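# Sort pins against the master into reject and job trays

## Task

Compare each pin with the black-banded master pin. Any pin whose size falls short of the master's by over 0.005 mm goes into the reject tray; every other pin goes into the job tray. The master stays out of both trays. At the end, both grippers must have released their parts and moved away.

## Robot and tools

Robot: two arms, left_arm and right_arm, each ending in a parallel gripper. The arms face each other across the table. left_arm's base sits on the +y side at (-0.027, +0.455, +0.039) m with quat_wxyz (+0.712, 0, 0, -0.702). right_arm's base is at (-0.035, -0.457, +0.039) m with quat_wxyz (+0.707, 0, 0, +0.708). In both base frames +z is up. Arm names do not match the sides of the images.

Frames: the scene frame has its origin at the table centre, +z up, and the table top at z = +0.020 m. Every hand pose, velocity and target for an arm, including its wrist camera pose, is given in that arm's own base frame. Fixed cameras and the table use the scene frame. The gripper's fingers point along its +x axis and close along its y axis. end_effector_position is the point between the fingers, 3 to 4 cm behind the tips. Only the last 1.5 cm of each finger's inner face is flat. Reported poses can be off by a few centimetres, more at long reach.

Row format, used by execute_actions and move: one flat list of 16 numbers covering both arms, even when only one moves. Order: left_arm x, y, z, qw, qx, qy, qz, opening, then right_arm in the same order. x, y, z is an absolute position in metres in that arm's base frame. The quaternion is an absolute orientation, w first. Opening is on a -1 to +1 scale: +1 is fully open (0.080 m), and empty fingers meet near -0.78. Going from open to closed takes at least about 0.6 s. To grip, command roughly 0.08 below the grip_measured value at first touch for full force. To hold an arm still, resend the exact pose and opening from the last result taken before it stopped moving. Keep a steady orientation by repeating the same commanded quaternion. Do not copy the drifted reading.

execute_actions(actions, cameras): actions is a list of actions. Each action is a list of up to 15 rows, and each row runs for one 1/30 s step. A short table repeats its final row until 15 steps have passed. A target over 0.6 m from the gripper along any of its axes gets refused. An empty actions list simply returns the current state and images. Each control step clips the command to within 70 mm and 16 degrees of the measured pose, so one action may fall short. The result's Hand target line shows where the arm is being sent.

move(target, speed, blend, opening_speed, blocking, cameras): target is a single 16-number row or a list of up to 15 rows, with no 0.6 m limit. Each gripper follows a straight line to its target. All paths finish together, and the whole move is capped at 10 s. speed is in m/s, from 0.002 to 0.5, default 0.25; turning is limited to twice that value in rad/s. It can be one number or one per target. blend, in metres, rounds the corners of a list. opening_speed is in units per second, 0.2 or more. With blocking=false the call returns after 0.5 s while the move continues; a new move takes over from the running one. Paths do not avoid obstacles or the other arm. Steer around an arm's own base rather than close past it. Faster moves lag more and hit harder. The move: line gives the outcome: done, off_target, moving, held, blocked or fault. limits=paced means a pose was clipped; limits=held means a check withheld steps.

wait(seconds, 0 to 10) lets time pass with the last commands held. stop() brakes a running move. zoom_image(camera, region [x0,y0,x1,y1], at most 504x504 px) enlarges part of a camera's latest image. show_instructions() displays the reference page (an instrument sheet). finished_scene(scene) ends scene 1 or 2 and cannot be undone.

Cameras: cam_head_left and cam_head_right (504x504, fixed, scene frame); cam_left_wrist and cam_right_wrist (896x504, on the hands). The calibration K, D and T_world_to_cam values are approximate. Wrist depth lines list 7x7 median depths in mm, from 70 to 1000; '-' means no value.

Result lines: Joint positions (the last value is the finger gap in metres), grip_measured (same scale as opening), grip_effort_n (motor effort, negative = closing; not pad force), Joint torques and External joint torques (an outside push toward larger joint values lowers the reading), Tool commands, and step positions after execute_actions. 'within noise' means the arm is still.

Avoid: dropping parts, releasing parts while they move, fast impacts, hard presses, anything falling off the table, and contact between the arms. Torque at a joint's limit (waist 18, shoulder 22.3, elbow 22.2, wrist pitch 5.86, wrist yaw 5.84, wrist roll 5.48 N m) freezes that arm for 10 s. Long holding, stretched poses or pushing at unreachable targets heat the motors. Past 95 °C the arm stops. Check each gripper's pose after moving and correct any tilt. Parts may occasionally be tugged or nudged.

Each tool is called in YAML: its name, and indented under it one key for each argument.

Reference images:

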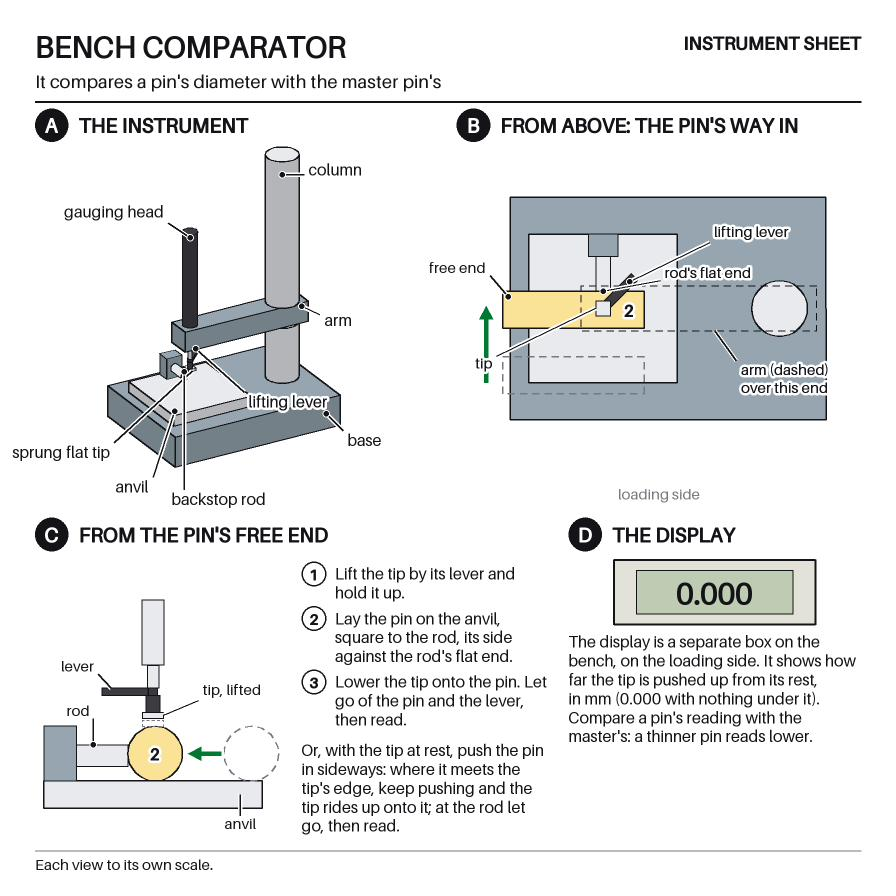

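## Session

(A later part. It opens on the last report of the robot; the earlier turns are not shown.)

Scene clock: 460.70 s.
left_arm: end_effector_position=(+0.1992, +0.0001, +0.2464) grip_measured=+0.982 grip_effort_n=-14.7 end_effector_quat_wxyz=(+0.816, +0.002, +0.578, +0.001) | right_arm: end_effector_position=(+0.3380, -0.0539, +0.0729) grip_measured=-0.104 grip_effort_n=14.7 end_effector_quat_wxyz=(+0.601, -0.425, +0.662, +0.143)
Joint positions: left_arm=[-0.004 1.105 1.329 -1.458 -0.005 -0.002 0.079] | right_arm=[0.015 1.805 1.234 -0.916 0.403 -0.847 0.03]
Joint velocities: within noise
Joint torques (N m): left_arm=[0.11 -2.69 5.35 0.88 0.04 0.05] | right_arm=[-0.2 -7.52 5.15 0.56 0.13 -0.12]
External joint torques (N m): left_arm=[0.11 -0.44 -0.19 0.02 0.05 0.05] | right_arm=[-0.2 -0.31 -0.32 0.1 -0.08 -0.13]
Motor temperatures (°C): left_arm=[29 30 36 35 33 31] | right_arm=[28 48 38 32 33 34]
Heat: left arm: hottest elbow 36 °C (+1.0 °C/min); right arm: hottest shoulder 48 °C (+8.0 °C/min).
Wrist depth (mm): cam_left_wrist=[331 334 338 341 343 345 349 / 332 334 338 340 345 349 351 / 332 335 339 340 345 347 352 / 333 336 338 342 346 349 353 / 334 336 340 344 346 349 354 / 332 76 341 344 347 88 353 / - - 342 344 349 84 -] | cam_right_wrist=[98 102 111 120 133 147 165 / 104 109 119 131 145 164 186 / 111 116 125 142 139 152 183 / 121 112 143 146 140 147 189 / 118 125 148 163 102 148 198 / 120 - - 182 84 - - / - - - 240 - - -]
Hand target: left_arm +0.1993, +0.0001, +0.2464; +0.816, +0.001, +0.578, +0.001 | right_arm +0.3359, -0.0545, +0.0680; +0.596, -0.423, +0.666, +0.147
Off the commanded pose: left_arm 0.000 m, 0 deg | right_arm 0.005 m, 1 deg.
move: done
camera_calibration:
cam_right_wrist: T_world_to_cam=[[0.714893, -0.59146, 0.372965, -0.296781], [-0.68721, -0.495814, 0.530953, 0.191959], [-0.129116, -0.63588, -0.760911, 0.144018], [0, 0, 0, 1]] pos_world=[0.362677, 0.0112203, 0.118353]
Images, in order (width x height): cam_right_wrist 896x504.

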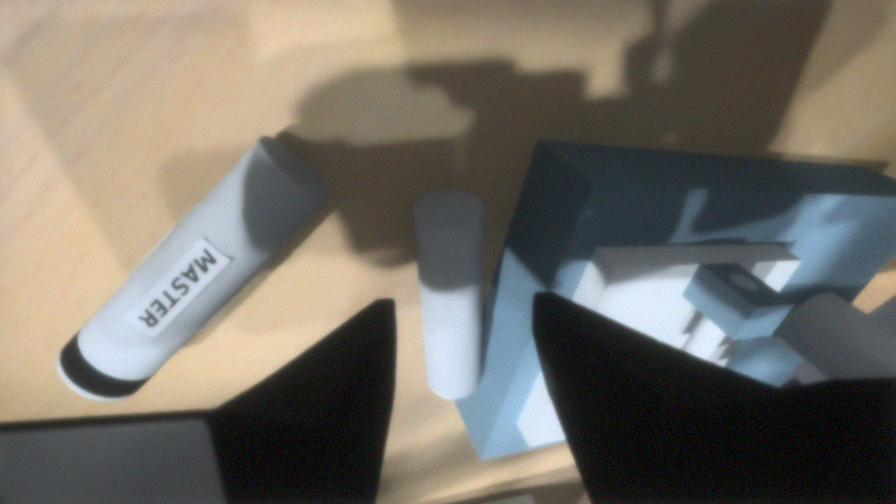

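move:
  target: [0.1993, 0.0001, 0.2463, 0.816, 0.001, 0.578, 0.001, 0.98, 0.3391, -0.0606, 0.0423, 0.5961, -0.4233, 0.6663, 0.1469, -0.22]
  speed: 0.05
  cameras: ["cam_right_wrist"]

Scene clock: 467.97 s.
left_arm: end_effector_position=(+0.1992, +0.0001, +0.2464) grip_measured=+0.982 grip_effort_n=-14.7 end_effector_quat_wxyz=(+0.816, +0.002, +0.578, +0.001) | right_arm: end_effector_position=(+0.3415, -0.0601, +0.0475) grip_measured=-0.216 grip_effort_n=-19.8 end_effector_quat_wxyz=(+0.601, -0.425, +0.662, +0.142)
Joint positions: left_arm=[-0.004 1.105 1.329 -1.458 -0.005 -0.002 0.079] | right_arm=[-0.004 1.851 1.184 -0.812 0.401 -0.867 0.025]
Joint velocities: within noise
Joint torques (N m): left_arm=[0.11 -2.69 5.35 0.88 0.03 0.05] | right_arm=[-0.21 -7.52 4.99 0.57 0.13 -0.12]
External joint torques (N m): left_arm=[0.12 -0.54 -0.15 0 0.04 0.05] | right_arm=[-0.22 -0.27 -0.21 0.12 -0.08 -0.14]
Motor temperatures (°C): left_arm=[29 30 36 35 33 31] | right_arm=[28 47 38 32 33 34]
Heat: left arm: hottest elbow 36 °C (+1.0 °C/min); right arm: hottest shoulder 47 °C (+7.0 °C/min).
Wrist depth (mm): cam_left_wrist=[332 333 337 340 344 345 349 / 331 334 338 339 344 347 352 / 332 335 338 340 347 347 353 / 332 335 338 343 347 349 353 / 333 336 340 343 345 350 354 / 333 76 341 343 347 88 353 / - - 341 345 348 84 -] | cam_right_wrist=[- 80 87 95 104 117 130 / - 86 95 103 115 129 148 / - 92 102 114 124 136 159 / 97 85 115 120 122 115 136 / 90 88 119 120 94 120 137 / - 95 - 139 86 - - / - - - 170 88 - -]
Hand target: left_arm +0.1993, +0.0001, +0.2464; +0.816, +0.001, +0.578, +0.001 | right_arm +0.3391, -0.0606, +0.0424; +0.596, -0.423, +0.666, +0.147
Off the commanded pose: left_arm 0.000 m, 0 deg | right_arm 0.006 m, 1 deg.
move: done
camera_calibration:
cam_right_wrist: T_world_to_cam=[[0.714414, -0.591435, 0.373922, -0.293353], [-0.687883, -0.495739, 0.530151, 0.205062], [-0.128182, -0.635961, -0.761001, 0.121003], [0, 0, 0, 1]] pos_world=[0.366144, 0.00511098, 0.0930605]
Images, in order (width x height): cam_right_wrist 896x504.

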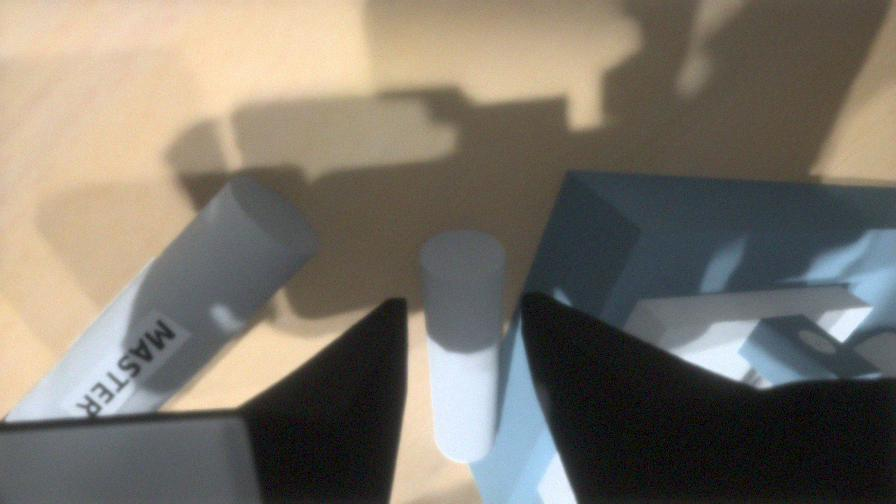

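move:
  target: [0.1993, 0.0001, 0.2463, 0.816, 0.001, 0.578, 0.001, 0.98, 0.3420, -0.0641, 0.0300, 0.5961, -0.4233, 0.6663, 0.1469, -0.24]
  speed: 0.03
  cameras: ["cam_right_wrist"]

Scene clock: 475.93 s.
left_arm: end_effector_position=(+0.1992, +0.0001, +0.2464) grip_measured=+0.982 grip_effort_n=-14.7 end_effector_quat_wxyz=(+0.816, +0.002, +0.578, +0.001) | right_arm: end_effector_position=(+0.3446, -0.0635, +0.0354) grip_measured=-0.236 grip_effort_n=-19.3 end_effector_quat_wxyz=(+0.601, -0.425, +0.662, +0.142)
Joint positions: left_arm=[-0.004 1.105 1.329 -1.458 -0.005 -0.002 0.079] | right_arm=[-0.014 1.881 1.171 -0.763 0.4 -0.878 0.024]
Joint velocities: within noise
Joint torques (N m): left_arm=[0.11 -2.7 5.35 0.88 0.04 0.05] | right_arm=[-0.22 -7.58 4.88 0.6 0.13 -0.12]
External joint torques (N m): left_arm=[0.11 -0.58 -0.12 0.01 0.05 0.05] | right_arm=[-0.19 -0.14 -0.29 0.13 -0.08 -0.14]
Motor temperatures (°C): left_arm=[29 30 36 35 33 31] | right_arm=[28 46 38 32 33 34]
Heat: left arm: hottest elbow 36 °C (+1.0 °C/min); right arm: hottest shoulder 46 °C (+5.0 °C/min).
Wrist depth (mm): cam_left_wrist=[331 334 337 341 344 344 348 / 332 334 338 340 346 348 353 / 332 335 339 341 346 348 352 / 333 335 339 343 346 349 353 / 333 335 340 343 346 350 353 / 333 76 340 345 346 88 352 / - - 341 345 347 84 -] | cam_right_wrist=[- 71 79 83 91 100 114 / - 74 83 90 100 113 129 / - 82 90 98 110 124 145 / 84 75 100 109 115 103 120 / - 74 105 100 100 107 124 / - - - 114 85 - - / - - - 142 87 - -]
Hand target: left_arm +0.1993, +0.0001, +0.2464; +0.816, +0.001, +0.578, +0.001 | right_arm +0.3420, -0.0640, +0.0300; +0.596, -0.423, +0.666, +0.147
Off the commanded pose: left_arm 0.000 m, 0 deg | right_arm 0.006 m, 1 deg.
move: done
camera_calibration:
cam_right_wrist: T_world_to_cam=[[0.714385, -0.591156, 0.374419, -0.293111], [-0.688014, -0.495789, 0.529934, 0.211986], [-0.12764, -0.636182, -0.760907, 0.109781], [0, 0, 0, 1]] pos_world=[0.369255, 0.00166684, 0.0809407]
Images, in order (width x height): cam_right_wrist 896x504.

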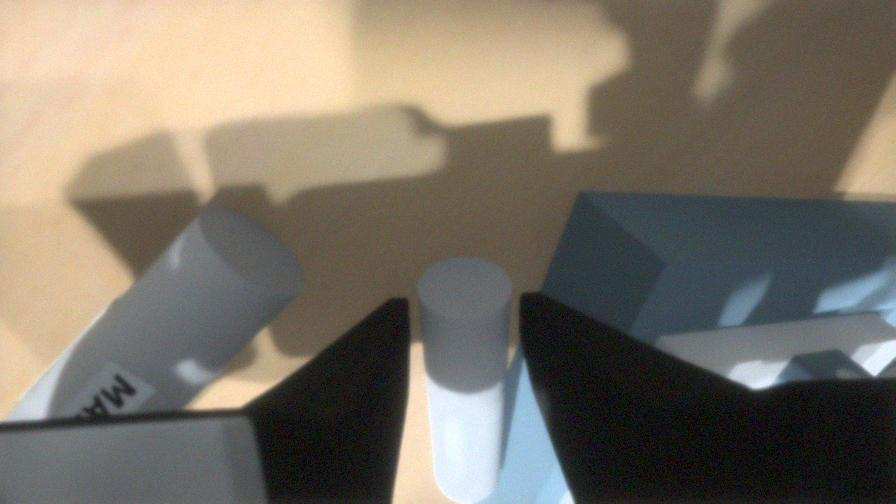

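move:
  target:
    - [0.1993, 0.0001, 0.2463, 0.816, 0.001, 0.578, 0.001, 0.98, 0.3415, -0.0650, 0.0272, 0.5961, -0.4233, 0.6663, 0.1469, -0.24]
    - [0.1993, 0.0001, 0.2463, 0.816, 0.001, 0.578, 0.001, 0.98, 0.3415, -0.0650, 0.0272, 0.5961, -0.4233, 0.6663, 0.1469, -0.52]
  speed: 0.03
  opening_speed: 0.6
  cameras: ["cam_right_wrist"]

Scene clock: 480.77 s.
left_arm: end_effector_position=(+0.1992, +0.0001, +0.2464) grip_measured=+0.982 grip_effort_n=-14.7 end_effector_quat_wxyz=(+0.816, +0.002, +0.578, +0.001) | right_arm: end_effector_position=(+0.3444, -0.0645, +0.0328) grip_measured=-0.394 grip_effort_n=-83.5 end_effector_quat_wxyz=(+0.602, -0.425, +0.661, +0.142)
Joint positions: left_arm=[-0.004 1.105 1.329 -1.458 -0.005 -0.002 0.079] | right_arm=[-0.017 1.883 1.163 -0.75 0.4 -0.882 0.017]
Joint velocities: within noise
Joint torques (N m): left_arm=[0.1 -2.69 5.35 0.87 0.04 0.05] | right_arm=[-0.21 -7.56 4.83 0.55 0.12 -0.11]
External joint torques (N m): left_arm=[0.1 -0.48 -0.21 0 0.05 0.05] | right_arm=[-0.21 -0.07 -0.35 0.08 -0.08 -0.12]
Motor temperatures (°C): left_arm=[29 30 36 35 33 31] | right_arm=[28 46 38 32 33 34]
Heat: left arm: hottest elbow 36 °C (+0.0 °C/min); right arm: hottest shoulder 46 °C (+5.0 °C/min).
Wrist depth (mm): cam_left_wrist=[331 334 336 341 343 345 348 / 332 335 338 341 344 347 351 / 331 335 338 341 346 348 353 / 332 336 338 342 346 348 354 / 333 336 341 342 346 351 354 / 333 76 341 344 347 88 353 / - - 341 345 348 84 -] | cam_right_wrist=[- - 75 81 89 97 111 / - 75 81 87 97 110 126 / - 81 87 96 108 121 141 / - 77 97 107 112 102 116 / - 72 103 97 99 105 119 / - - - 108 86 - - / - - - 130 - - -]
Hand target: left_arm +0.1993, +0.0001, +0.2464; +0.816, +0.001, +0.578, +0.001 | right_arm +0.3414, -0.0650, +0.0273; +0.596, -0.423, +0.666, +0.147
Off the commanded pose: left_arm 0.000 m, 0 deg | right_arm 0.006 m, 1 deg.
move: done
camera_calibration:
cam_right_wrist: T_world_to_cam=[[0.713963, -0.591078, 0.375345, -0.292468], [-0.688654, -0.495905, 0.528993, 0.21296], [-0.126541, -0.636164, -0.761106, 0.106786], [0, 0, 0, 1]] pos_world=[0.36898, 0.000669567, 0.0783971]
Images, in order (width x height): cam_right_wrist 896x504.

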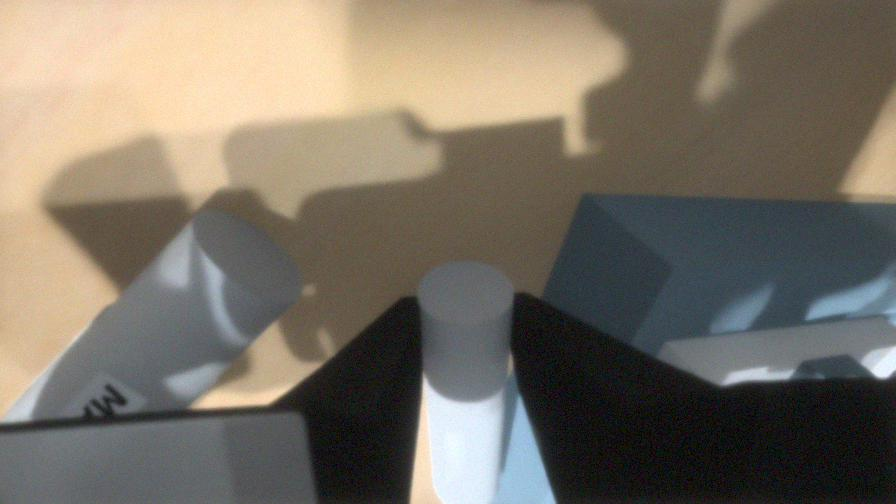

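move:
  target:
    - [0.1993, 0.0001, 0.2463, 0.816, 0.001, 0.578, 0.001, 0.98, 0.2965, -0.0640, 0.0275, 0.5961, -0.4233, 0.6663, 0.1469, -0.52]
  speed: 0.04
  cameras: ["cam_right_wrist"]

Scene clock: 490.03 s.
left_arm: end_effector_position=(+0.1992, +0.0001, +0.2464) grip_measured=+0.982 grip_effort_n=-14.7 end_effector_quat_wxyz=(+0.816, +0.002, +0.578, +0.001) | right_arm: end_effector_position=(+0.3016, -0.0639, +0.0303) grip_measured=-0.394 grip_effort_n=-83.5 end_effector_quat_wxyz=(+0.600, -0.425, +0.663, +0.143)
Joint positions: left_arm=[-0.004 1.105 1.329 -1.458 -0.005 -0.002 0.079] | right_arm=[-0.017 1.744 0.973 -0.704 0.401 -0.882 0.017]
Joint velocities: within noise
Joint torques (N m): left_arm=[0.12 -2.68 5.34 0.88 0.04 0.05] | right_arm=[-0.17 -7.99 3.84 0.4 0.11 -0.09]
External joint torques (N m): left_arm=[0.13 -0.5 -0.21 -0.01 0.04 0.05] | right_arm=[-0.22 -1.68 -1.2 -0.08 -0.09 -0.11]
Motor temperatures (°C): left_arm=[29 30 36 35 33 31] | right_arm=[28 45 37 32 33 34]
Heat: left arm: hottest elbow 36 °C (+0.0 °C/min); right arm: hottest shoulder 45 °C (+0.0 °C/min).
Wrist depth (mm): cam_left_wrist=[331 333 338 340 344 346 347 / 333 334 337 339 346 348 351 / 332 335 338 339 346 348 353 / 332 337 338 343 346 349 353 / 334 334 339 343 346 349 354 / 332 76 340 345 346 88 354 / - - 340 345 347 84 -] | cam_right_wrist=[- - - 82 89 98 111 / - 75 - 89 98 106 94 / - 77 - 97 108 113 94 / - 74 84 107 123 113 98 / - 72 103 97 127 116 105 / - - - 108 86 - - / - - - 129 - - -]
Hand target: left_arm +0.1993, +0.0001, +0.2464; +0.816, +0.001, +0.578, +0.001 | right_arm +0.2965, -0.0640, +0.0276; +0.596, -0.423, +0.666, +0.147
Off the commanded pose: left_arm 0.000 m, 0 deg | right_arm 0.006 m, 1 deg.
move: done
camera_calibration:
cam_right_wrist: T_world_to_cam=[[0.715777, -0.59088, 0.372189, -0.261017], [-0.686052, -0.495496, 0.532745, 0.184245], [-0.13037, -0.636667, -0.760039, 0.100941], [0, 0, 0, 1]] pos_world=[0.326391, 0.00132868, 0.0757116]
Images, in order (width x height): cam_right_wrist 896x504.

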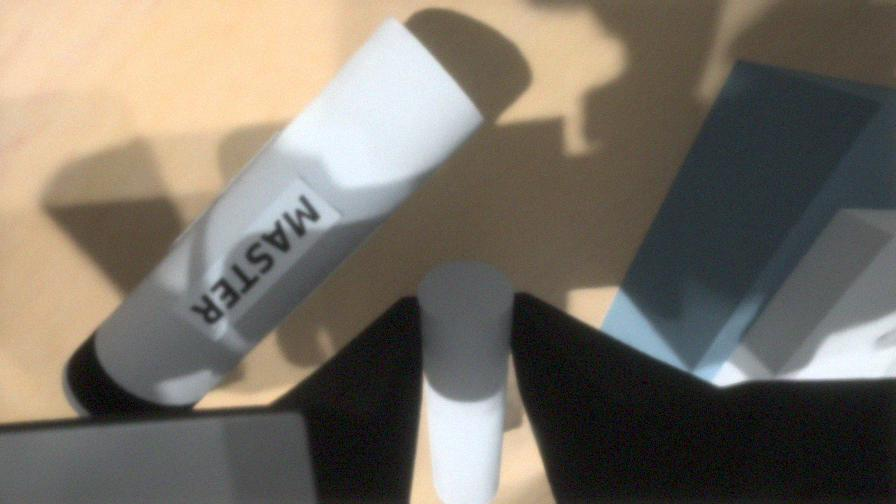

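move:
  target:
    - [0.1993, 0.0001, 0.2463, 0.816, 0.001, 0.578, 0.001, 0.98, 0.2965, -0.0640, 0.0275, 0.5961, -0.4233, 0.6663, 0.1469, -0.22]
    - [0.1993, 0.0001, 0.2463, 0.816, 0.001, 0.578, 0.001, 0.98, 0.2940, -0.0500, 0.075, 0.5961, -0.4233, 0.6663, 0.1469, -0.22]
    - [0.1993, 0.0001, 0.2463, 0.816, 0.001, 0.578, 0.001, 0.98, 0.2940, -0.0895, 0.080, 0.5517, -0.3353, 0.7191, 0.2573, -0.05]
  speed: [0.04,0.08,0.1]
  opening_speed: 0.7
  cameras: ["cam_right_wrist"]

Scene clock: 503.63 s.
left_arm: end_effector_position=(+0.1992, +0.0001, +0.2464) grip_measured=+0.982 grip_effort_n=-14.7 end_effector_quat_wxyz=(+0.816, +0.002, +0.578, +0.001) | right_arm: end_effector_position=(+0.2921, -0.0883, +0.0816) grip_measured=-0.054 grip_effort_n=14.7 end_effector_quat_wxyz=(+0.553, -0.337, +0.718, +0.255)
Joint positions: left_arm=[-0.004 1.105 1.329 -1.458 -0.005 -0.002 0.079] | right_arm=[-0.181 1.826 1.325 -1.197 0.23 -1.038 0.033]
Joint velocities: within noise
Joint torques (N m): left_arm=[0.11 -2.69 5.35 0.88 0.04 0.05] | right_arm=[-0.33 -7 6.67 0.08 0.03 -0.17]
External joint torques (N m): left_arm=[0.1 -0.49 -0.18 0.02 0.05 0.05] | right_arm=[-0.38 0.17 1.41 -0.02 -0.07 -0.17]
Motor temperatures (°C): left_arm=[29 30 36 35 33 31] | right_arm=[28 45 37 31 33 34]
Heat: left arm: hottest elbow 36 °C (+0.0 °C/min); right arm: hottest shoulder 45 °C (-3.0 °C/min).
Wrist depth (mm): cam_left_wrist=[332 335 337 341 344 345 349 / 330 334 338 340 344 347 352 / 332 336 339 341 346 348 352 / 333 335 339 342 345 349 352 / 334 336 340 343 347 350 352 / 333 76 340 345 347 88 353 / - - 341 344 348 84 -] | cam_right_wrist=[125 123 108 126 129 118 99 / 136 119 130 138 139 115 100 / 149 150 145 152 153 123 112 / 166 167 165 166 166 128 122 / 186 188 155 191 93 137 138 / 211 - - 220 80 - - / - - - 220 - - -]
Hand target: left_arm +0.1993, +0.0001, +0.2464; +0.816, +0.001, +0.578, +0.001 | right_arm +0.2940, -0.0895, +0.0800; +0.552, -0.335, +0.719, +0.257
Off the commanded pose: left_arm 0.000 m, 0 deg | right_arm 0.003 m, 0 deg.
move: done
camera_calibration:
cam_right_wrist: T_world_to_cam=[[0.760875, -0.646009, 0.0611728, -0.280386], [-0.553839, -0.597395, 0.579984, 0.0868798], [-0.33813, -0.475175, -0.812328, 0.202374], [0, 0, 0, 1]] pos_world=[0.329885, -0.0330672, 0.131157]
Images, in order (width x height): cam_right_wrist 896x504.

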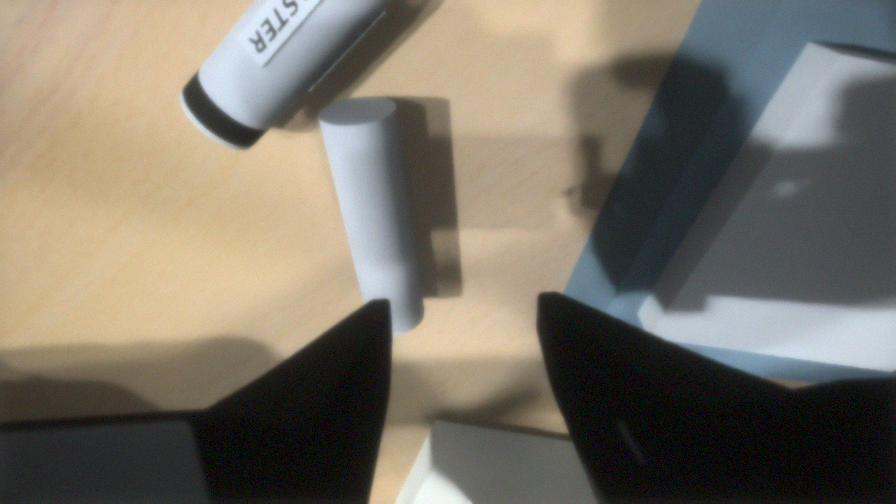

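move:
  target: [0.1993, 0.0001, 0.2463, 0.816, 0.001, 0.578, 0.001, 0.98, 0.2705, -0.0785, 0.045, 0.5343, -0.3804, 0.6963, 0.2919, -0.05]
  speed: 0.1
  cameras: ["cam_right_wrist"]

Scene clock: 510.67 s.
left_arm: end_effector_position=(+0.1992, +0.0001, +0.2464) grip_measured=+0.982 grip_effort_n=-14.7 end_effector_quat_wxyz=(+0.816, +0.002, +0.578, +0.001) | right_arm: end_effector_position=(+0.2716, -0.0790, +0.0433) grip_measured=-0.054 grip_effort_n=14.2 end_effector_quat_wxyz=(+0.534, -0.376, +0.698, +0.292)
Joint positions: left_arm=[-0.004 1.105 1.329 -1.458 -0.005 -0.002 0.079] | right_arm=[-0.158 1.784 1.113 -1.013 0.236 -1.139 0.033]
Joint velocities: within noise
Joint torques (N m): left_arm=[0.1 -2.68 5.35 0.88 0.04 0.05] | right_arm=[0.21 -9.23 4.56 0.27 0.22 -0.14]
External joint torques (N m): left_arm=[0.12 -0.53 -0.13 0.02 0.04 0.05] | right_arm=[0.15 -2.74 -0.39 0.14 0.12 -0.13]
Motor temperatures (°C): left_arm=[29 30 36 35 33 31] | right_arm=[28 44 38 31 33 34]
Heat: left arm: hottest elbow 36 °C (+0.0 °C/min); right arm: hottest shoulder 44 °C (-5.0 °C/min).
Wrist depth (mm): cam_left_wrist=[332 335 337 341 344 345 348 / 332 334 338 340 344 347 351 / 331 335 338 341 345 348 352 / 333 335 338 342 346 348 354 / 334 336 340 344 347 350 353 / 333 76 340 344 348 88 353 / - - 341 345 347 84 -] | cam_right_wrist=[92 92 76 74 92 93 93 / 100 100 79 99 101 101 102 / 110 110 110 90 111 109 108 / 122 122 123 102 124 124 104 / 137 137 131 118 103 128 103 / 156 - - 155 81 - - / - - - 186 - - -]
Hand target: left_arm +0.1993, +0.0001, +0.2464; +0.816, +0.001, +0.578, +0.001 | right_arm +0.2705, -0.0785, +0.0450; +0.534, -0.380, +0.696, +0.292
Off the commanded pose: left_arm 0.000 m, 0 deg | right_arm 0.002 m, 1 deg.
move: done
camera_calibration:
cam_right_wrist: T_world_to_cam=[[0.833593, -0.550224, 0.0487525, -0.268048], [-0.471992, -0.66365, 0.580338, 0.0757531], [-0.286961, -0.506776, -0.812915, 0.152379], [0, 0, 0, 1]] pos_world=[0.302924, -0.0199904, 0.0929771]
Images, in order (width x height): cam_right_wrist 896x504.

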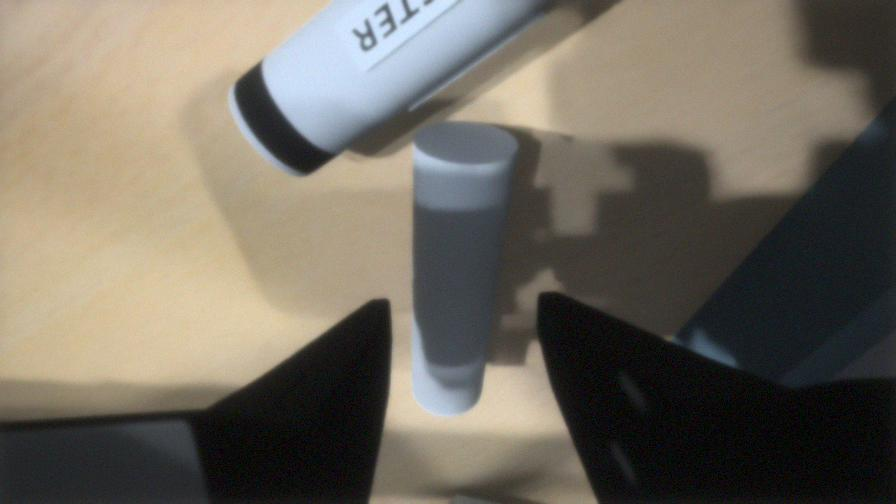

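move:
  target: [0.1993, 0.0001, 0.2463, 0.816, 0.001, 0.578, 0.001, 0.98, 0.2690, -0.0780, 0.030, 0.5437, -0.3571, 0.7085, 0.2740, -0.05]
  speed: 0.06
  cameras: ["cam_right_wrist"]

Scene clock: 516.43 s.
left_arm: end_effector_position=(+0.1992, +0.0001, +0.2464) grip_measured=+0.982 grip_effort_n=-14.7 end_effector_quat_wxyz=(+0.816, +0.002, +0.578, +0.001) | right_arm: end_effector_position=(+0.2714, -0.0787, +0.0342) grip_measured=-0.054 grip_effort_n=14.7 end_effector_quat_wxyz=(+0.547, -0.362, +0.705, +0.271)
Joint positions: left_arm=[-0.004 1.105 1.329 -1.458 -0.005 -0.002 0.079] | right_arm=[-0.158 1.794 1.085 -0.97 0.234 -1.082 0.033]
Joint velocities: within noise
Joint torques (N m): left_arm=[0.11 -2.68 5.36 0.87 0.04 0.05] | right_arm=[-0.02 -6.59 4.54 0.28 0.01 0.11]
External joint torques (N m): left_arm=[0.11 -0.43 -0.19 0.02 0.05 0.05] | right_arm=[0.04 -0.07 -0.29 0.17 -0.1 0.11]
Motor temperatures (°C): left_arm=[29 30 36 35 33 31] | right_arm=[28 44 38 31 33 34]
Heat: left arm: hottest elbow 36 °C (+0.0 °C/min); right arm: hottest shoulder 44 °C (-4.0 °C/min).
Wrist depth (mm): cam_left_wrist=[332 333 338 341 345 344 348 / 332 334 338 340 344 348 351 / 332 335 339 340 345 348 351 / 334 335 339 341 346 349 354 / 332 336 339 341 347 351 354 / 332 76 341 343 346 88 353 / - - 341 344 349 84 -] | cam_right_wrist=[- 83 - - 84 85 86 / - 88 71 91 92 93 94 / 98 99 84 83 101 103 101 / 109 110 111 91 113 114 103 / 122 123 118 100 103 122 103 / 135 133 - 118 87 - - / - - - 168 - - -]
Hand target: left_arm +0.1993, +0.0001, +0.2464; +0.816, +0.001, +0.578, +0.001 | right_arm +0.2689, -0.0780, +0.0300; +0.544, -0.357, +0.709, +0.274
Off the commanded pose: left_arm 0.000 m, 0 deg | right_arm 0.005 m, 1 deg.
move: done
camera_calibration:
cam_right_wrist: T_world_to_cam=[[0.800711, -0.595113, 0.0685737, -0.262588], [-0.518824, -0.631693, 0.576008, 0.0965196], [-0.299472, -0.496794, -0.814562, 0.149249], [0, 0, 0, 1]] pos_world=[0.30503, -0.0211528, 0.0839831]
Images, in order (width x height): cam_right_wrist 896x504.

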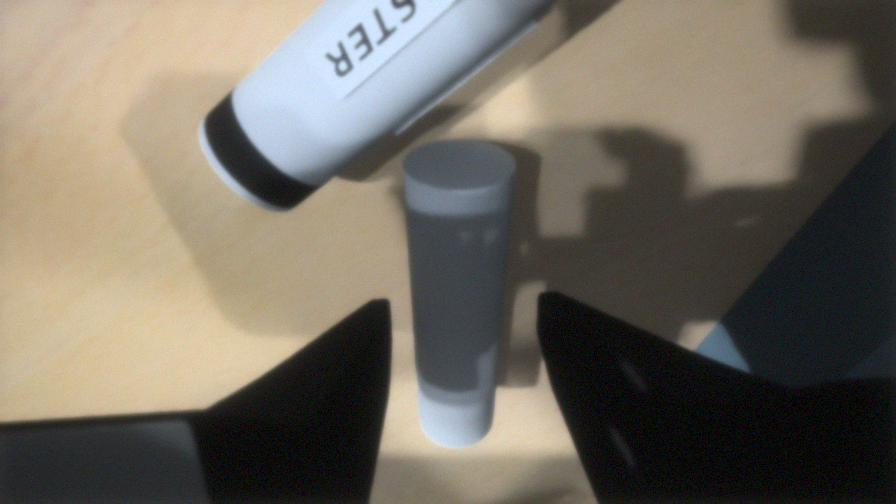

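move:
  target:
    - [0.1993, 0.0001, 0.2463, 0.816, 0.001, 0.578, 0.001, 0.98, 0.2690, -0.0780, 0.0275, 0.5437, -0.3571, 0.7085, 0.2740, -0.05]
    - [0.1993, 0.0001, 0.2463, 0.816, 0.001, 0.578, 0.001, 0.98, 0.2690, -0.0780, 0.0275, 0.5437, -0.3571, 0.7085, 0.2740, -0.52]
    - [0.1993, 0.0001, 0.2463, 0.816, 0.001, 0.578, 0.001, 0.98, 0.2690, -0.0800, 0.14, 0.5437, -0.3571, 0.7085, 0.2740, -0.52]
    - [0.1993, 0.0001, 0.2463, 0.816, 0.001, 0.578, 0.001, 0.98, 0.27, -0.10, 0.17, 0.2788, -0.7053, 0.3633, 0.5412, -0.52]
    - [0.1993, 0.0001, 0.2463, 0.816, 0.001, 0.578, 0.001, 0.98, 0.3220, -0.1440, 0.10, 0.2788, -0.7053, 0.3633, 0.5412, -0.52]
  cameras: ["cam_right_wrist"]
  speed: [0.06,0.05,0.08,0.2,0.12]
  blend: [0,0,0.02,0.02,0]
  opening_speed: 0.8

Scene clock: 528.70 s.
left_arm: end_effector_position=(+0.1992, +0.0001, +0.2464) grip_measured=+0.982 grip_effort_n=-14.7 end_effector_quat_wxyz=(+0.816, +0.002, +0.578, +0.001) | right_arm: end_effector_position=(+0.3195, -0.1423, +0.0986) grip_measured=-0.398 grip_effort_n=-83.5 end_effector_quat_wxyz=(-0.279, +0.703, -0.364, -0.544)
Joint positions: left_arm=[-0.004 1.105 1.329 -1.458 -0.005 -0.002 0.079] | right_arm=[-0.356 1.713 1.256 -0.903 0.146 -2.561 0.017]
Joint velocities: within noise
Joint torques (N m): left_arm=[0.12 -2.69 5.34 0.87 0.04 0.05] | right_arm=[-0.2 -7.78 7.07 0.75 0.03 -0.13]
External joint torques (N m): left_arm=[0.09 -0.45 -0.26 -0.02 0.06 0.05] | right_arm=[-0.15 -0.98 1.36 0.19 -0.04 -0.13]
Motor temperatures (°C): left_arm=[29 30 36 35 33 31] | right_arm=[28 44 38 31 33 34]
Heat: left arm: hottest elbow 36 °C (+0.0 °C/min); right arm: hottest shoulder 44 °C (-3.0 °C/min).
Wrist depth (mm): cam_left_wrist=[331 334 337 341 344 346 348 / 332 334 338 340 345 348 352 / 332 334 338 340 345 347 351 / 334 335 339 342 345 349 354 / 334 337 340 343 346 351 354 / 333 76 340 345 347 88 352 / - - 340 345 347 84 -] | cam_right_wrist=[140 141 141 142 142 143 144 / 151 152 152 153 154 153 156 / 159 165 163 82 137 138 170 / 158 181 178 86 136 144 187 / 159 200 193 94 143 162 207 / 168 218 - 109 86 - - / - - - 215 - - -]
Hand target: left_arm +0.1993, +0.0001, +0.2464; +0.816, +0.001, +0.578, +0.001 | right_arm +0.3220, -0.1440, +0.1000; -0.279, +0.705, -0.363, -0.541
Off the commanded pose: left_arm 0.000 m, 0 deg | right_arm 0.003 m, 0 deg.
move: done
camera_calibration:
cam_right_wrist: T_world_to_cam=[[0.817469, 0.573751, 0.0505304, -0.180626], [0.445711, -0.68572, 0.575439, -0.271648], [0.364809, -0.447882, -0.816282, -0.0205619], [0, 0, 0, 1]] pos_world=[0.276234, -0.0918493, 0.14866]
Images, in order (width x height): cam_right_wrist 896x504.

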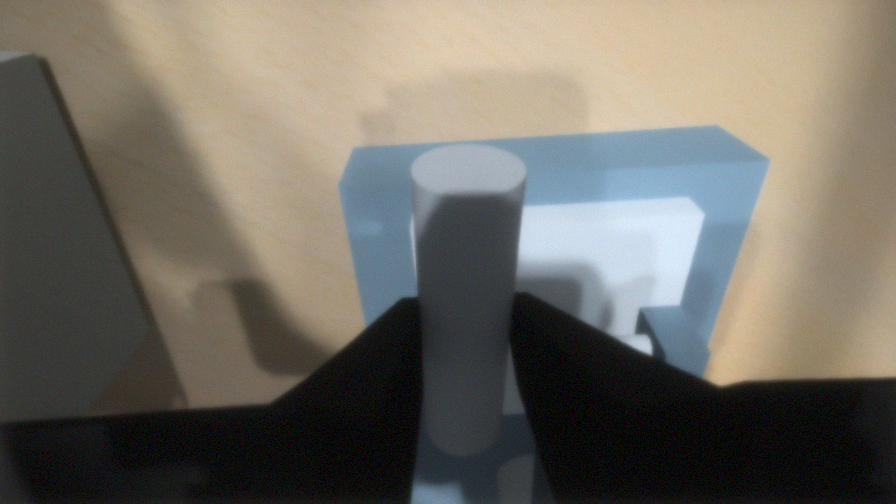

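Comparator unmoved. Same insertion.

move:
  target:
    - [0.1993, 0.0001, 0.2463, 0.816, 0.001, 0.578, 0.001, 0.98, 0.3222, -0.1435, 0.0720, 0.2788, -0.7053, 0.3633, 0.5412, -0.52]
    - [0.1993, 0.0001, 0.2463, 0.816, 0.001, 0.578, 0.001, 0.98, 0.3395, -0.1335, 0.0720, 0.2788, -0.7053, 0.3633, 0.5412, -0.52]
    - [0.1993, 0.0001, 0.2463, 0.816, 0.001, 0.578, 0.001, 0.98, 0.3555, -0.1250, 0.0720, 0.2788, -0.7053, 0.3633, 0.5412, -0.52]
  cameras: ["cam_right_wrist"]
  speed: 0.03

zoom_image:
  camera: "cam_right_wrist"
  region: [350, 204, 690, 504]

Scene clock: 535.20 s.
left_arm: end_effector_position=(+0.1992, +0.0001, +0.2464) grip_measured=+0.982 grip_effort_n=-14.7 end_effector_quat_wxyz=(+0.816, +0.002, +0.578, +0.001) | right_arm: end_effector_position=(+0.3471, -0.1308, +0.0763) grip_measured=-0.398 grip_effort_n=-83.5 end_effector_quat_wxyz=(-0.277, +0.702, -0.374, -0.539)
Joint positions: left_arm=[-0.004 1.105 1.329 -1.458 -0.005 -0.002 0.079] | right_arm=[-0.288 1.818 1.288 -0.838 0.178 -2.482 0.017]
Joint velocities: within noise
Joint torques (N m): left_arm=[0.12 -2.7 5.35 0.88 0.04 0.05] | right_arm=[1.25 -6.21 7.55 1.25 -0.48 0.07]
External joint torques (N m): left_arm=[0.12 -0.49 -0.18 0.02 0.04 0.05] | right_arm=[1.24 1.29 1.88 0.68 -0.56 0.07]
Motor temperatures (°C): left_arm=[29 30 36 35 33 31] | right_arm=[28 43 38 31 33 34]
Heat: left arm: hottest elbow 36 °C (+0.0 °C/min); right arm: hottest shoulder 43 °C (-3.0 °C/min).
Wrist depth (mm): cam_left_wrist=[330 334 337 341 344 346 348 / 331 334 338 340 344 348 353 / 332 335 338 340 345 348 351 / 334 337 339 343 345 348 354 / 333 335 340 343 346 350 354 / 334 76 340 343 346 88 353 / - - 341 344 346 84 -] | cam_right_wrist=[123 121 121 121 121 122 122 / 131 131 131 131 130 132 132 / 143 140 118 82 113 139 145 / 157 154 114 89 112 153 159 / 175 175 119 95 94 173 177 / 192 192 - 108 - - - / - - - 110 80 - -]
Hand target: left_arm +0.1993, +0.0001, +0.2464; +0.816, +0.001, +0.578, +0.001 | right_arm +0.3553, -0.1249, +0.0722; -0.279, +0.705, -0.363, -0.541
Off the commanded pose: left_arm 0.000 m, 0 deg | right_arm 0.011 m, 1 deg.
move: off_target (right_arm)
camera_calibration:
cam_right_wrist: T_world_to_cam=[[0.825927, 0.562223, 0.041833, -0.212392], [0.435048, -0.682777, 0.586983, -0.259936], [0.358578, -0.466605, -0.808518, -0.0445811], [0, 0, 0, 1]] pos_world=[0.304491, -0.0788682, 0.125418]
Images, in order (width x height): cam_right_wrist 896x504.

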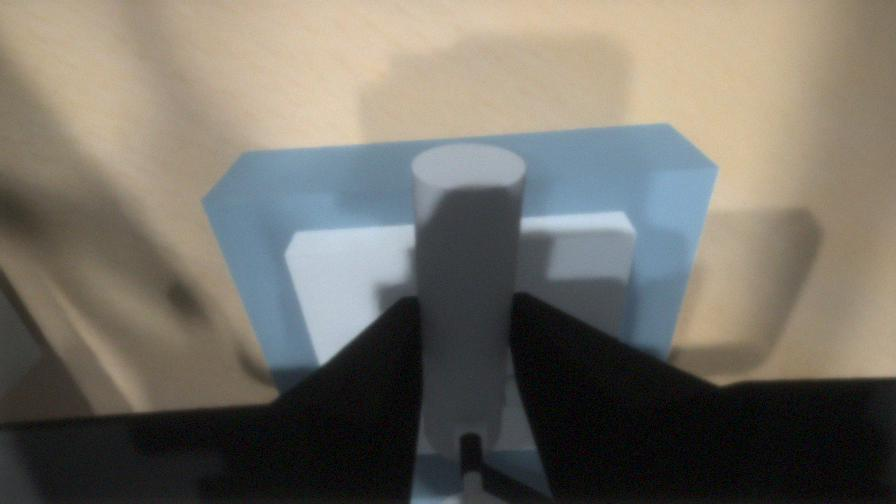

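Scaled by 1.482 from the camera's 896x504 image, which has a finer 1280x720 frame.

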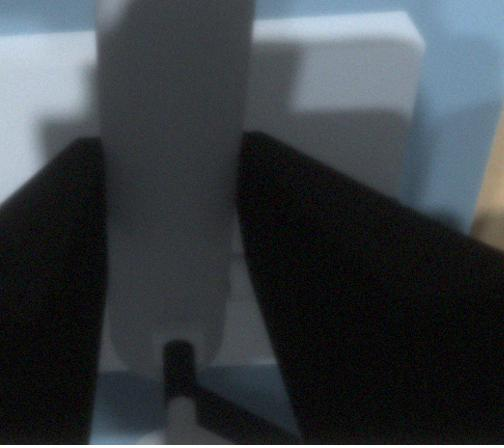

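move:
  target:
    - [0.1993, 0.0001, 0.2463, 0.816, 0.001, 0.578, 0.001, 0.98, 0.3495, -0.1295, 0.0750, 0.2788, -0.7053, 0.3633, 0.5412, -0.52]
    - [0.1993, 0.0001, 0.2463, 0.816, 0.001, 0.578, 0.001, 0.98, 0.3495, -0.1295, 0.0750, 0.2788, -0.7053, 0.3633, 0.5412, -0.05]
    - [0.1993, 0.0001, 0.2463, 0.816, 0.001, 0.578, 0.001, 0.98, 0.3470, -0.1285, 0.15, 0.2788, -0.7053, 0.3633, 0.5412, -0.05]
    - [0.1993, 0.0001, 0.2463, 0.816, 0.001, 0.578, 0.001, 0.98, 0.22, -0.185, 0.165, 0.2788, -0.7053, 0.3633, 0.5412, -0.05]
  speed: [0.03, 0.03, 0.08, 0.25]
  blend: [0,0,0.02,0]
  opening_speed: 0.5
  cameras: ["cam_right_wrist"]

zoom_image:
  camera: "cam_right_wrist"
  region: [120, 150, 320, 250]

zoom_image:
  camera: "cam_right_wrist"
  region: [560, 60, 896, 330]

Scene clock: 547.37 s.
left_arm: end_effector_position=(+0.1992, +0.0001, +0.2464) grip_measured=+0.982 grip_effort_n=-14.7 end_effector_quat_wxyz=(+0.816, +0.002, +0.578, +0.001) | right_arm: end_effector_position=(+0.2224, -0.1864, +0.1649) grip_measured=-0.054 grip_effort_n=14.7 end_effector_quat_wxyz=(-0.279, +0.705, -0.364, -0.541)
Joint positions: left_arm=[-0.004 1.105 1.329 -1.458 -0.005 -0.002 0.079] | right_arm=[-0.658 1.433 1.236 -1.122 0.077 -2.856 0.033]
Joint velocities: within noise
Joint torques (N m): left_arm=[0.11 -2.69 5.35 0.88 0.04 0.05] | right_arm=[-0.26 -7.19 5.61 0.46 -0.06 -0.14]
External joint torques (N m): left_arm=[0.11 -0.47 -0.2 0.01 0.05 0.05] | right_arm=[-0.21 -2.4 -0.24 -0.17 -0.1 -0.14]
Motor temperatures (°C): left_arm=[29 30 36 35 33 31] | right_arm=[28 43 39 33 33 34]
Heat: left arm: hottest elbow 36 °C (+0.0 °C/min); right arm: hottest shoulder 43 °C (-2.0 °C/min).
Wrist depth (mm): cam_left_wrist=[330 334 338 342 344 345 347 / 332 334 338 340 344 347 350 / 332 336 338 341 345 348 352 / 334 335 339 343 346 348 355 / 332 336 340 344 346 350 354 / 333 76 340 342 347 88 353 / - - 341 345 348 84 -] | cam_right_wrist=[198 199 200 205 208 210 212 / 180 182 185 222 223 221 222 / 174 177 179 241 236 206 210 / 170 172 174 266 259 215 229 / 164 166 168 295 93 244 169 / 162 - - 325 80 - - / - - - - - - -]
Hand target: left_arm +0.1993, +0.0001, +0.2464; +0.816, +0.001, +0.578, +0.001 | right_arm +0.2200, -0.1850, +0.1651; -0.279, +0.705, -0.363, -0.541
Off the commanded pose: left_arm 0.000 m, 0 deg | right_arm 0.003 m, 0 deg.
move: done
camera_calibration:
cam_right_wrist: T_world_to_cam=[[0.817488, 0.573414, 0.0539458, -0.0799235], [0.441368, -0.68389, 0.580938, -0.296282], [0.370011, -0.4511, -0.812158, 0.0468115], [0, 0, 0, 1]] pos_world=[0.178785, -0.135678, 0.214452]
Images, in order (width x height): cam_right_wrist 896x504.

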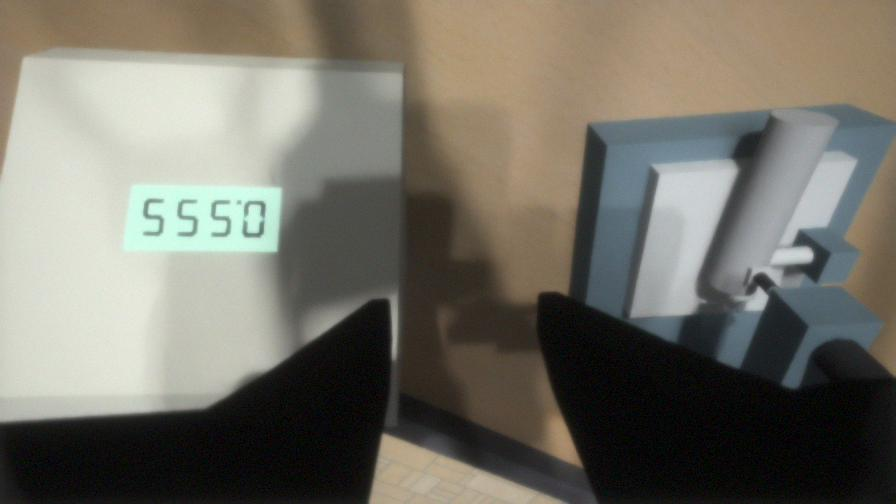

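Scaled by 2.520 from the camera's 896x504 image, which has a finer 1280x720 frame.

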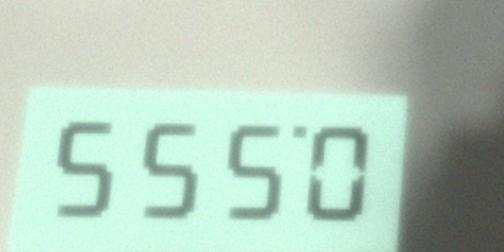

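Scaled by 1.500 from the camera's 896x504 image, which has a finer 1280x720 frame.

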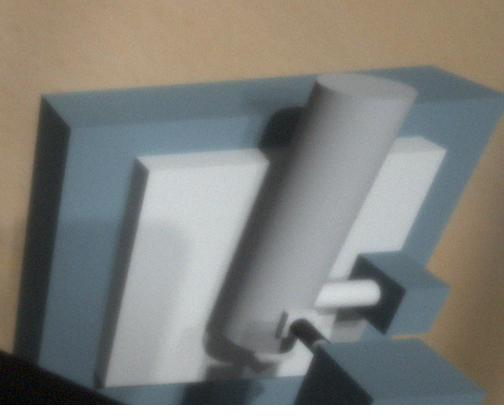

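move:
  target:
    - [0.1993, 0.0001, 0.2463, 0.816, 0.001, 0.578, 0.001, 0.98, 0.3472, -0.1300, 0.15, 0.2788, -0.7053, 0.3633, 0.5412, -0.05]
    - [0.1993, 0.0001, 0.2463, 0.816, 0.001, 0.578, 0.001, 0.98, 0.3472, -0.1300, 0.072, 0.2788, -0.7053, 0.3633, 0.5412, -0.05]
    - [0.1993, 0.0001, 0.2463, 0.816, 0.001, 0.578, 0.001, 0.98, 0.3472, -0.1300, 0.072, 0.2788, -0.7053, 0.3633, 0.5412, -0.52]
    - [0.1993, 0.0001, 0.2463, 0.816, 0.001, 0.578, 0.001, 0.98, 0.3210, -0.1480, 0.0735, 0.2788, -0.7053, 0.3633, 0.5412, -0.52]
    - [0.1993, 0.0001, 0.2463, 0.816, 0.001, 0.578, 0.001, 0.98, 0.3190, -0.1465, 0.14, 0.2788, -0.7053, 0.3633, 0.5412, -0.52]
    - [0.1993, 0.0001, 0.2463, 0.816, 0.001, 0.578, 0.001, 0.98, 0.29, -0.05, 0.17, 0.2788, -0.7053, 0.3633, 0.5412, -0.52]
    - [0.1993, 0.0001, 0.2463, 0.816, 0.001, 0.578, 0.001, 0.98, 0.33, 0.12, 0.16, 0, -0.7934, 0, 0.6088, -0.52]
  speed: [0.2, 0.08, 0.05, 0.04, 0.08, 0.2, 0.2]
  blend: [0.01,0,0,0.003,0.02,0.03,0]
  opening_speed: 1.0
  cameras: ["cam_right_wrist"]

move:
  target:
    - [0.1993, 0.0001, 0.2463, 0.816, 0.001, 0.578, 0.001, 0.98, 0.410, 0.275, 0.13, 0, -0.7934, 0, 0.6088, -0.52]
    - [0.1993, 0.0001, 0.2463, 0.816, 0.001, 0.578, 0.001, 0.98, 0.410, 0.275, 0.041, 0, -0.7934, 0, 0.6088, -0.52]
  speed: [0.2,0.08]
  cameras: ["cam_right_wrist"]

Scene clock: 564.57 s.
left_arm: end_effector_position=(+0.1992, +0.0001, +0.2464) grip_measured=+0.982 grip_effort_n=-14.7 end_effector_quat_wxyz=(+0.816, +0.002, +0.578, +0.001) | right_arm: end_effector_position=(+0.3263, +0.1174, +0.1565) grip_measured=-0.400 grip_effort_n=-83.5 end_effector_quat_wxyz=(+0.001, +0.789, -0.004, -0.614)
Joint positions: left_arm=[-0.004 1.105 1.329 -1.458 -0.005 -0.002 0.079] | right_arm=[0.389 1.665 1.433 -1.11 0.101 -2.759 0.017]
Joint velocities: within noise
Joint torques (N m): left_arm=[0.12 -2.69 5.35 0.88 0.04 0.05] | right_arm=[0.17 -7.42 8.14 0.73 -0.01 -0.15]
External joint torques (N m): left_arm=[0.11 -0.49 -0.18 0.02 0.05 0.05] | right_arm=[0.17 -0.89 2.3 0.13 -0.05 -0.15]
Motor temperatures (°C): left_arm=[29 30 36 36 33 31] | right_arm=[28 43 39 32 33 34]
Heat: left arm: hottest elbow 36 °C (+0.0 °C/min); right arm: hottest shoulder 43 °C (-2.0 °C/min).
Wrist depth (mm): cam_left_wrist=[332 334 337 340 344 345 348 / 331 334 338 339 346 347 350 / 332 335 337 340 346 348 353 / 332 336 339 343 346 347 354 / 334 335 340 343 347 349 355 / 332 76 340 344 347 88 353 / - - 340 344 348 84 -] | cam_right_wrist=[183 193 194 195 196 198 200 / 193 208 209 211 212 214 216 / 225 226 224 81 227 230 231 / 245 247 246 87 251 252 253 / 271 272 261 94 242 279 279 / 295 296 - 108 - - - / - - - 354 - - -]
Hand target: left_arm +0.1993, +0.0001, +0.2464; +0.816, +0.001, +0.578, +0.001 | right_arm +0.3300, +0.1199, +0.1601; +0.000, +0.793, +0.000, -0.609
Off the commanded pose: left_arm 0.000 m, 0 deg | right_arm 0.006 m, 1 deg.
move: done
camera_calibration:
cam_right_wrist: T_world_to_cam=[[0.0123842, 0.998721, 0.0490205, -0.1251], [0.820665, -0.0381604, 0.570134, -0.327358], [0.571275, 0.0331687, -0.820088, 0.0173074], [0, 0, 0, 1]] pos_world=[0.260313, 0.111874, 0.206964]
Images, in order (width x height): cam_right_wrist 896x504.

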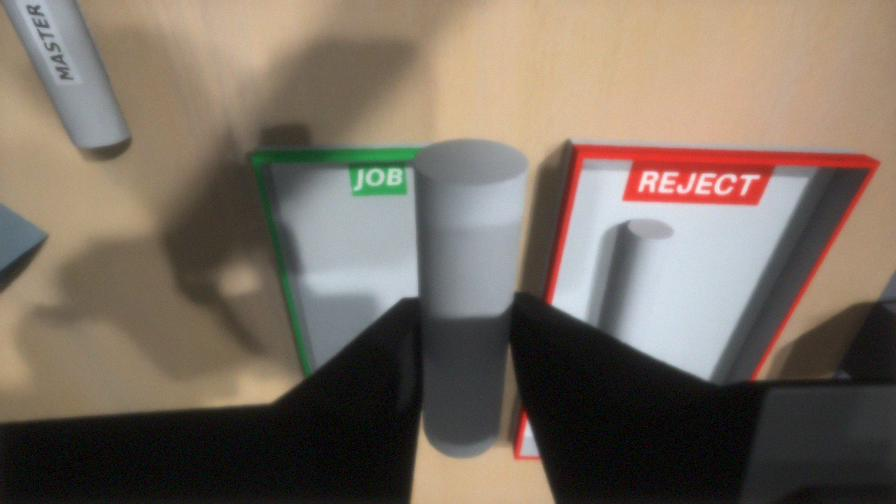

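Scene clock: 567.07 s.
left_arm: end_effector_position=(+0.1992, +0.0001, +0.2464) grip_measured=+0.982 grip_effort_n=-14.7 end_effector_quat_wxyz=(+0.816, +0.002, +0.578, +0.001) | right_arm: end_effector_position=(+0.4108, +0.2770, +0.0474) grip_measured=-0.400 grip_effort_n=-83.5 end_effector_quat_wxyz=(-0.002, +0.796, +0.005, -0.605)
Joint positions: left_arm=[-0.004 1.105 1.329 -1.458 -0.005 -0.002 0.079] | right_arm=[0.639 2.308 1.906 -0.943 0.152 -2.523 0.017]
Joint velocities: within noise
Joint torques (N m): left_arm=[0.1 -2.69 5.35 0.88 0.04 0.05] | right_arm=[-0.11 -11.68 5.58 0.69 0.17 0.12]
External joint torques (N m): left_arm=[0.11 -0.52 -0.2 0 0.05 0.05] | right_arm=[-0.13 -0.79 -0.25 0.1 0.1 0.12]
Motor temperatures (°C): left_arm=[29 30 36 36 33 31] | right_arm=[28 43 40 32 33 34]
Heat: left arm: hottest elbow 36 °C (+0.0 °C/min); right arm: hottest shoulder 43 °C (-1.0 °C/min).
Wrist depth (mm): cam_left_wrist=[330 334 336 340 345 345 348 / 332 334 337 340 344 348 352 / 331 336 338 340 346 347 351 / 332 334 339 342 345 348 353 / 333 335 340 343 347 349 354 / 333 76 340 343 346 88 352 / - - 342 345 347 84 -] | cam_right_wrist=[83 83 83 84 85 88 89 / - 90 90 91 90 95 96 / - 95 99 83 97 104 106 / - 89 108 89 112 115 115 / 121 97 118 95 97 127 134 / 130 102 - 108 - - - / - - - 157 - - -]
Hand target: left_arm +0.1993, +0.0001, +0.2464; +0.816, +0.001, +0.578, +0.001 | right_arm +0.4100, +0.2749, +0.0410; +0.000, +0.793, +0.000, -0.609
Off the commanded pose: left_arm 0.000 m, 0 deg | right_arm 0.007 m, 1 deg.
move: done
camera_calibration:
cam_right_wrist: T_world_to_cam=[[-0.0000238702, 0.997906, 0.0646809, -0.275589], [0.808272, -0.0380655, 0.587578, -0.32417], [0.588809, 0.0522938, -0.806578, -0.138897], [0, 0, 0, 1]] pos_world=[0.343795, 0.269935, 0.0962695]
Images, in order (width x height): cam_right_wrist 896x504.

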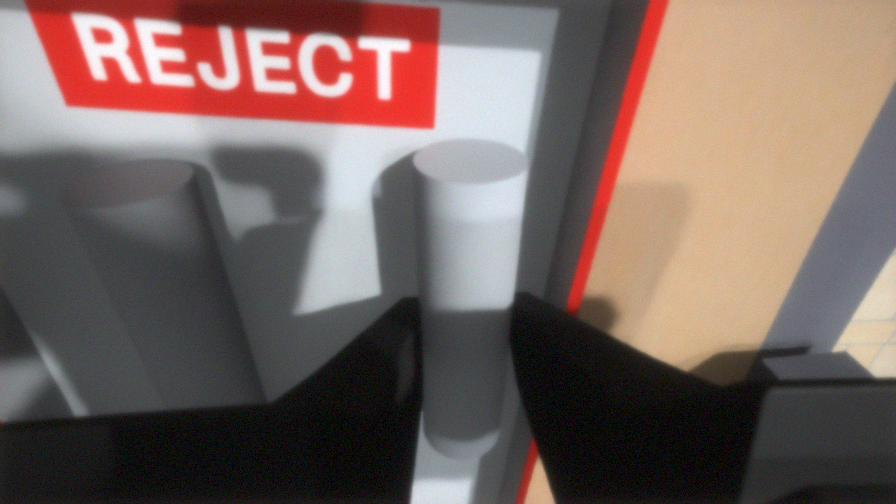

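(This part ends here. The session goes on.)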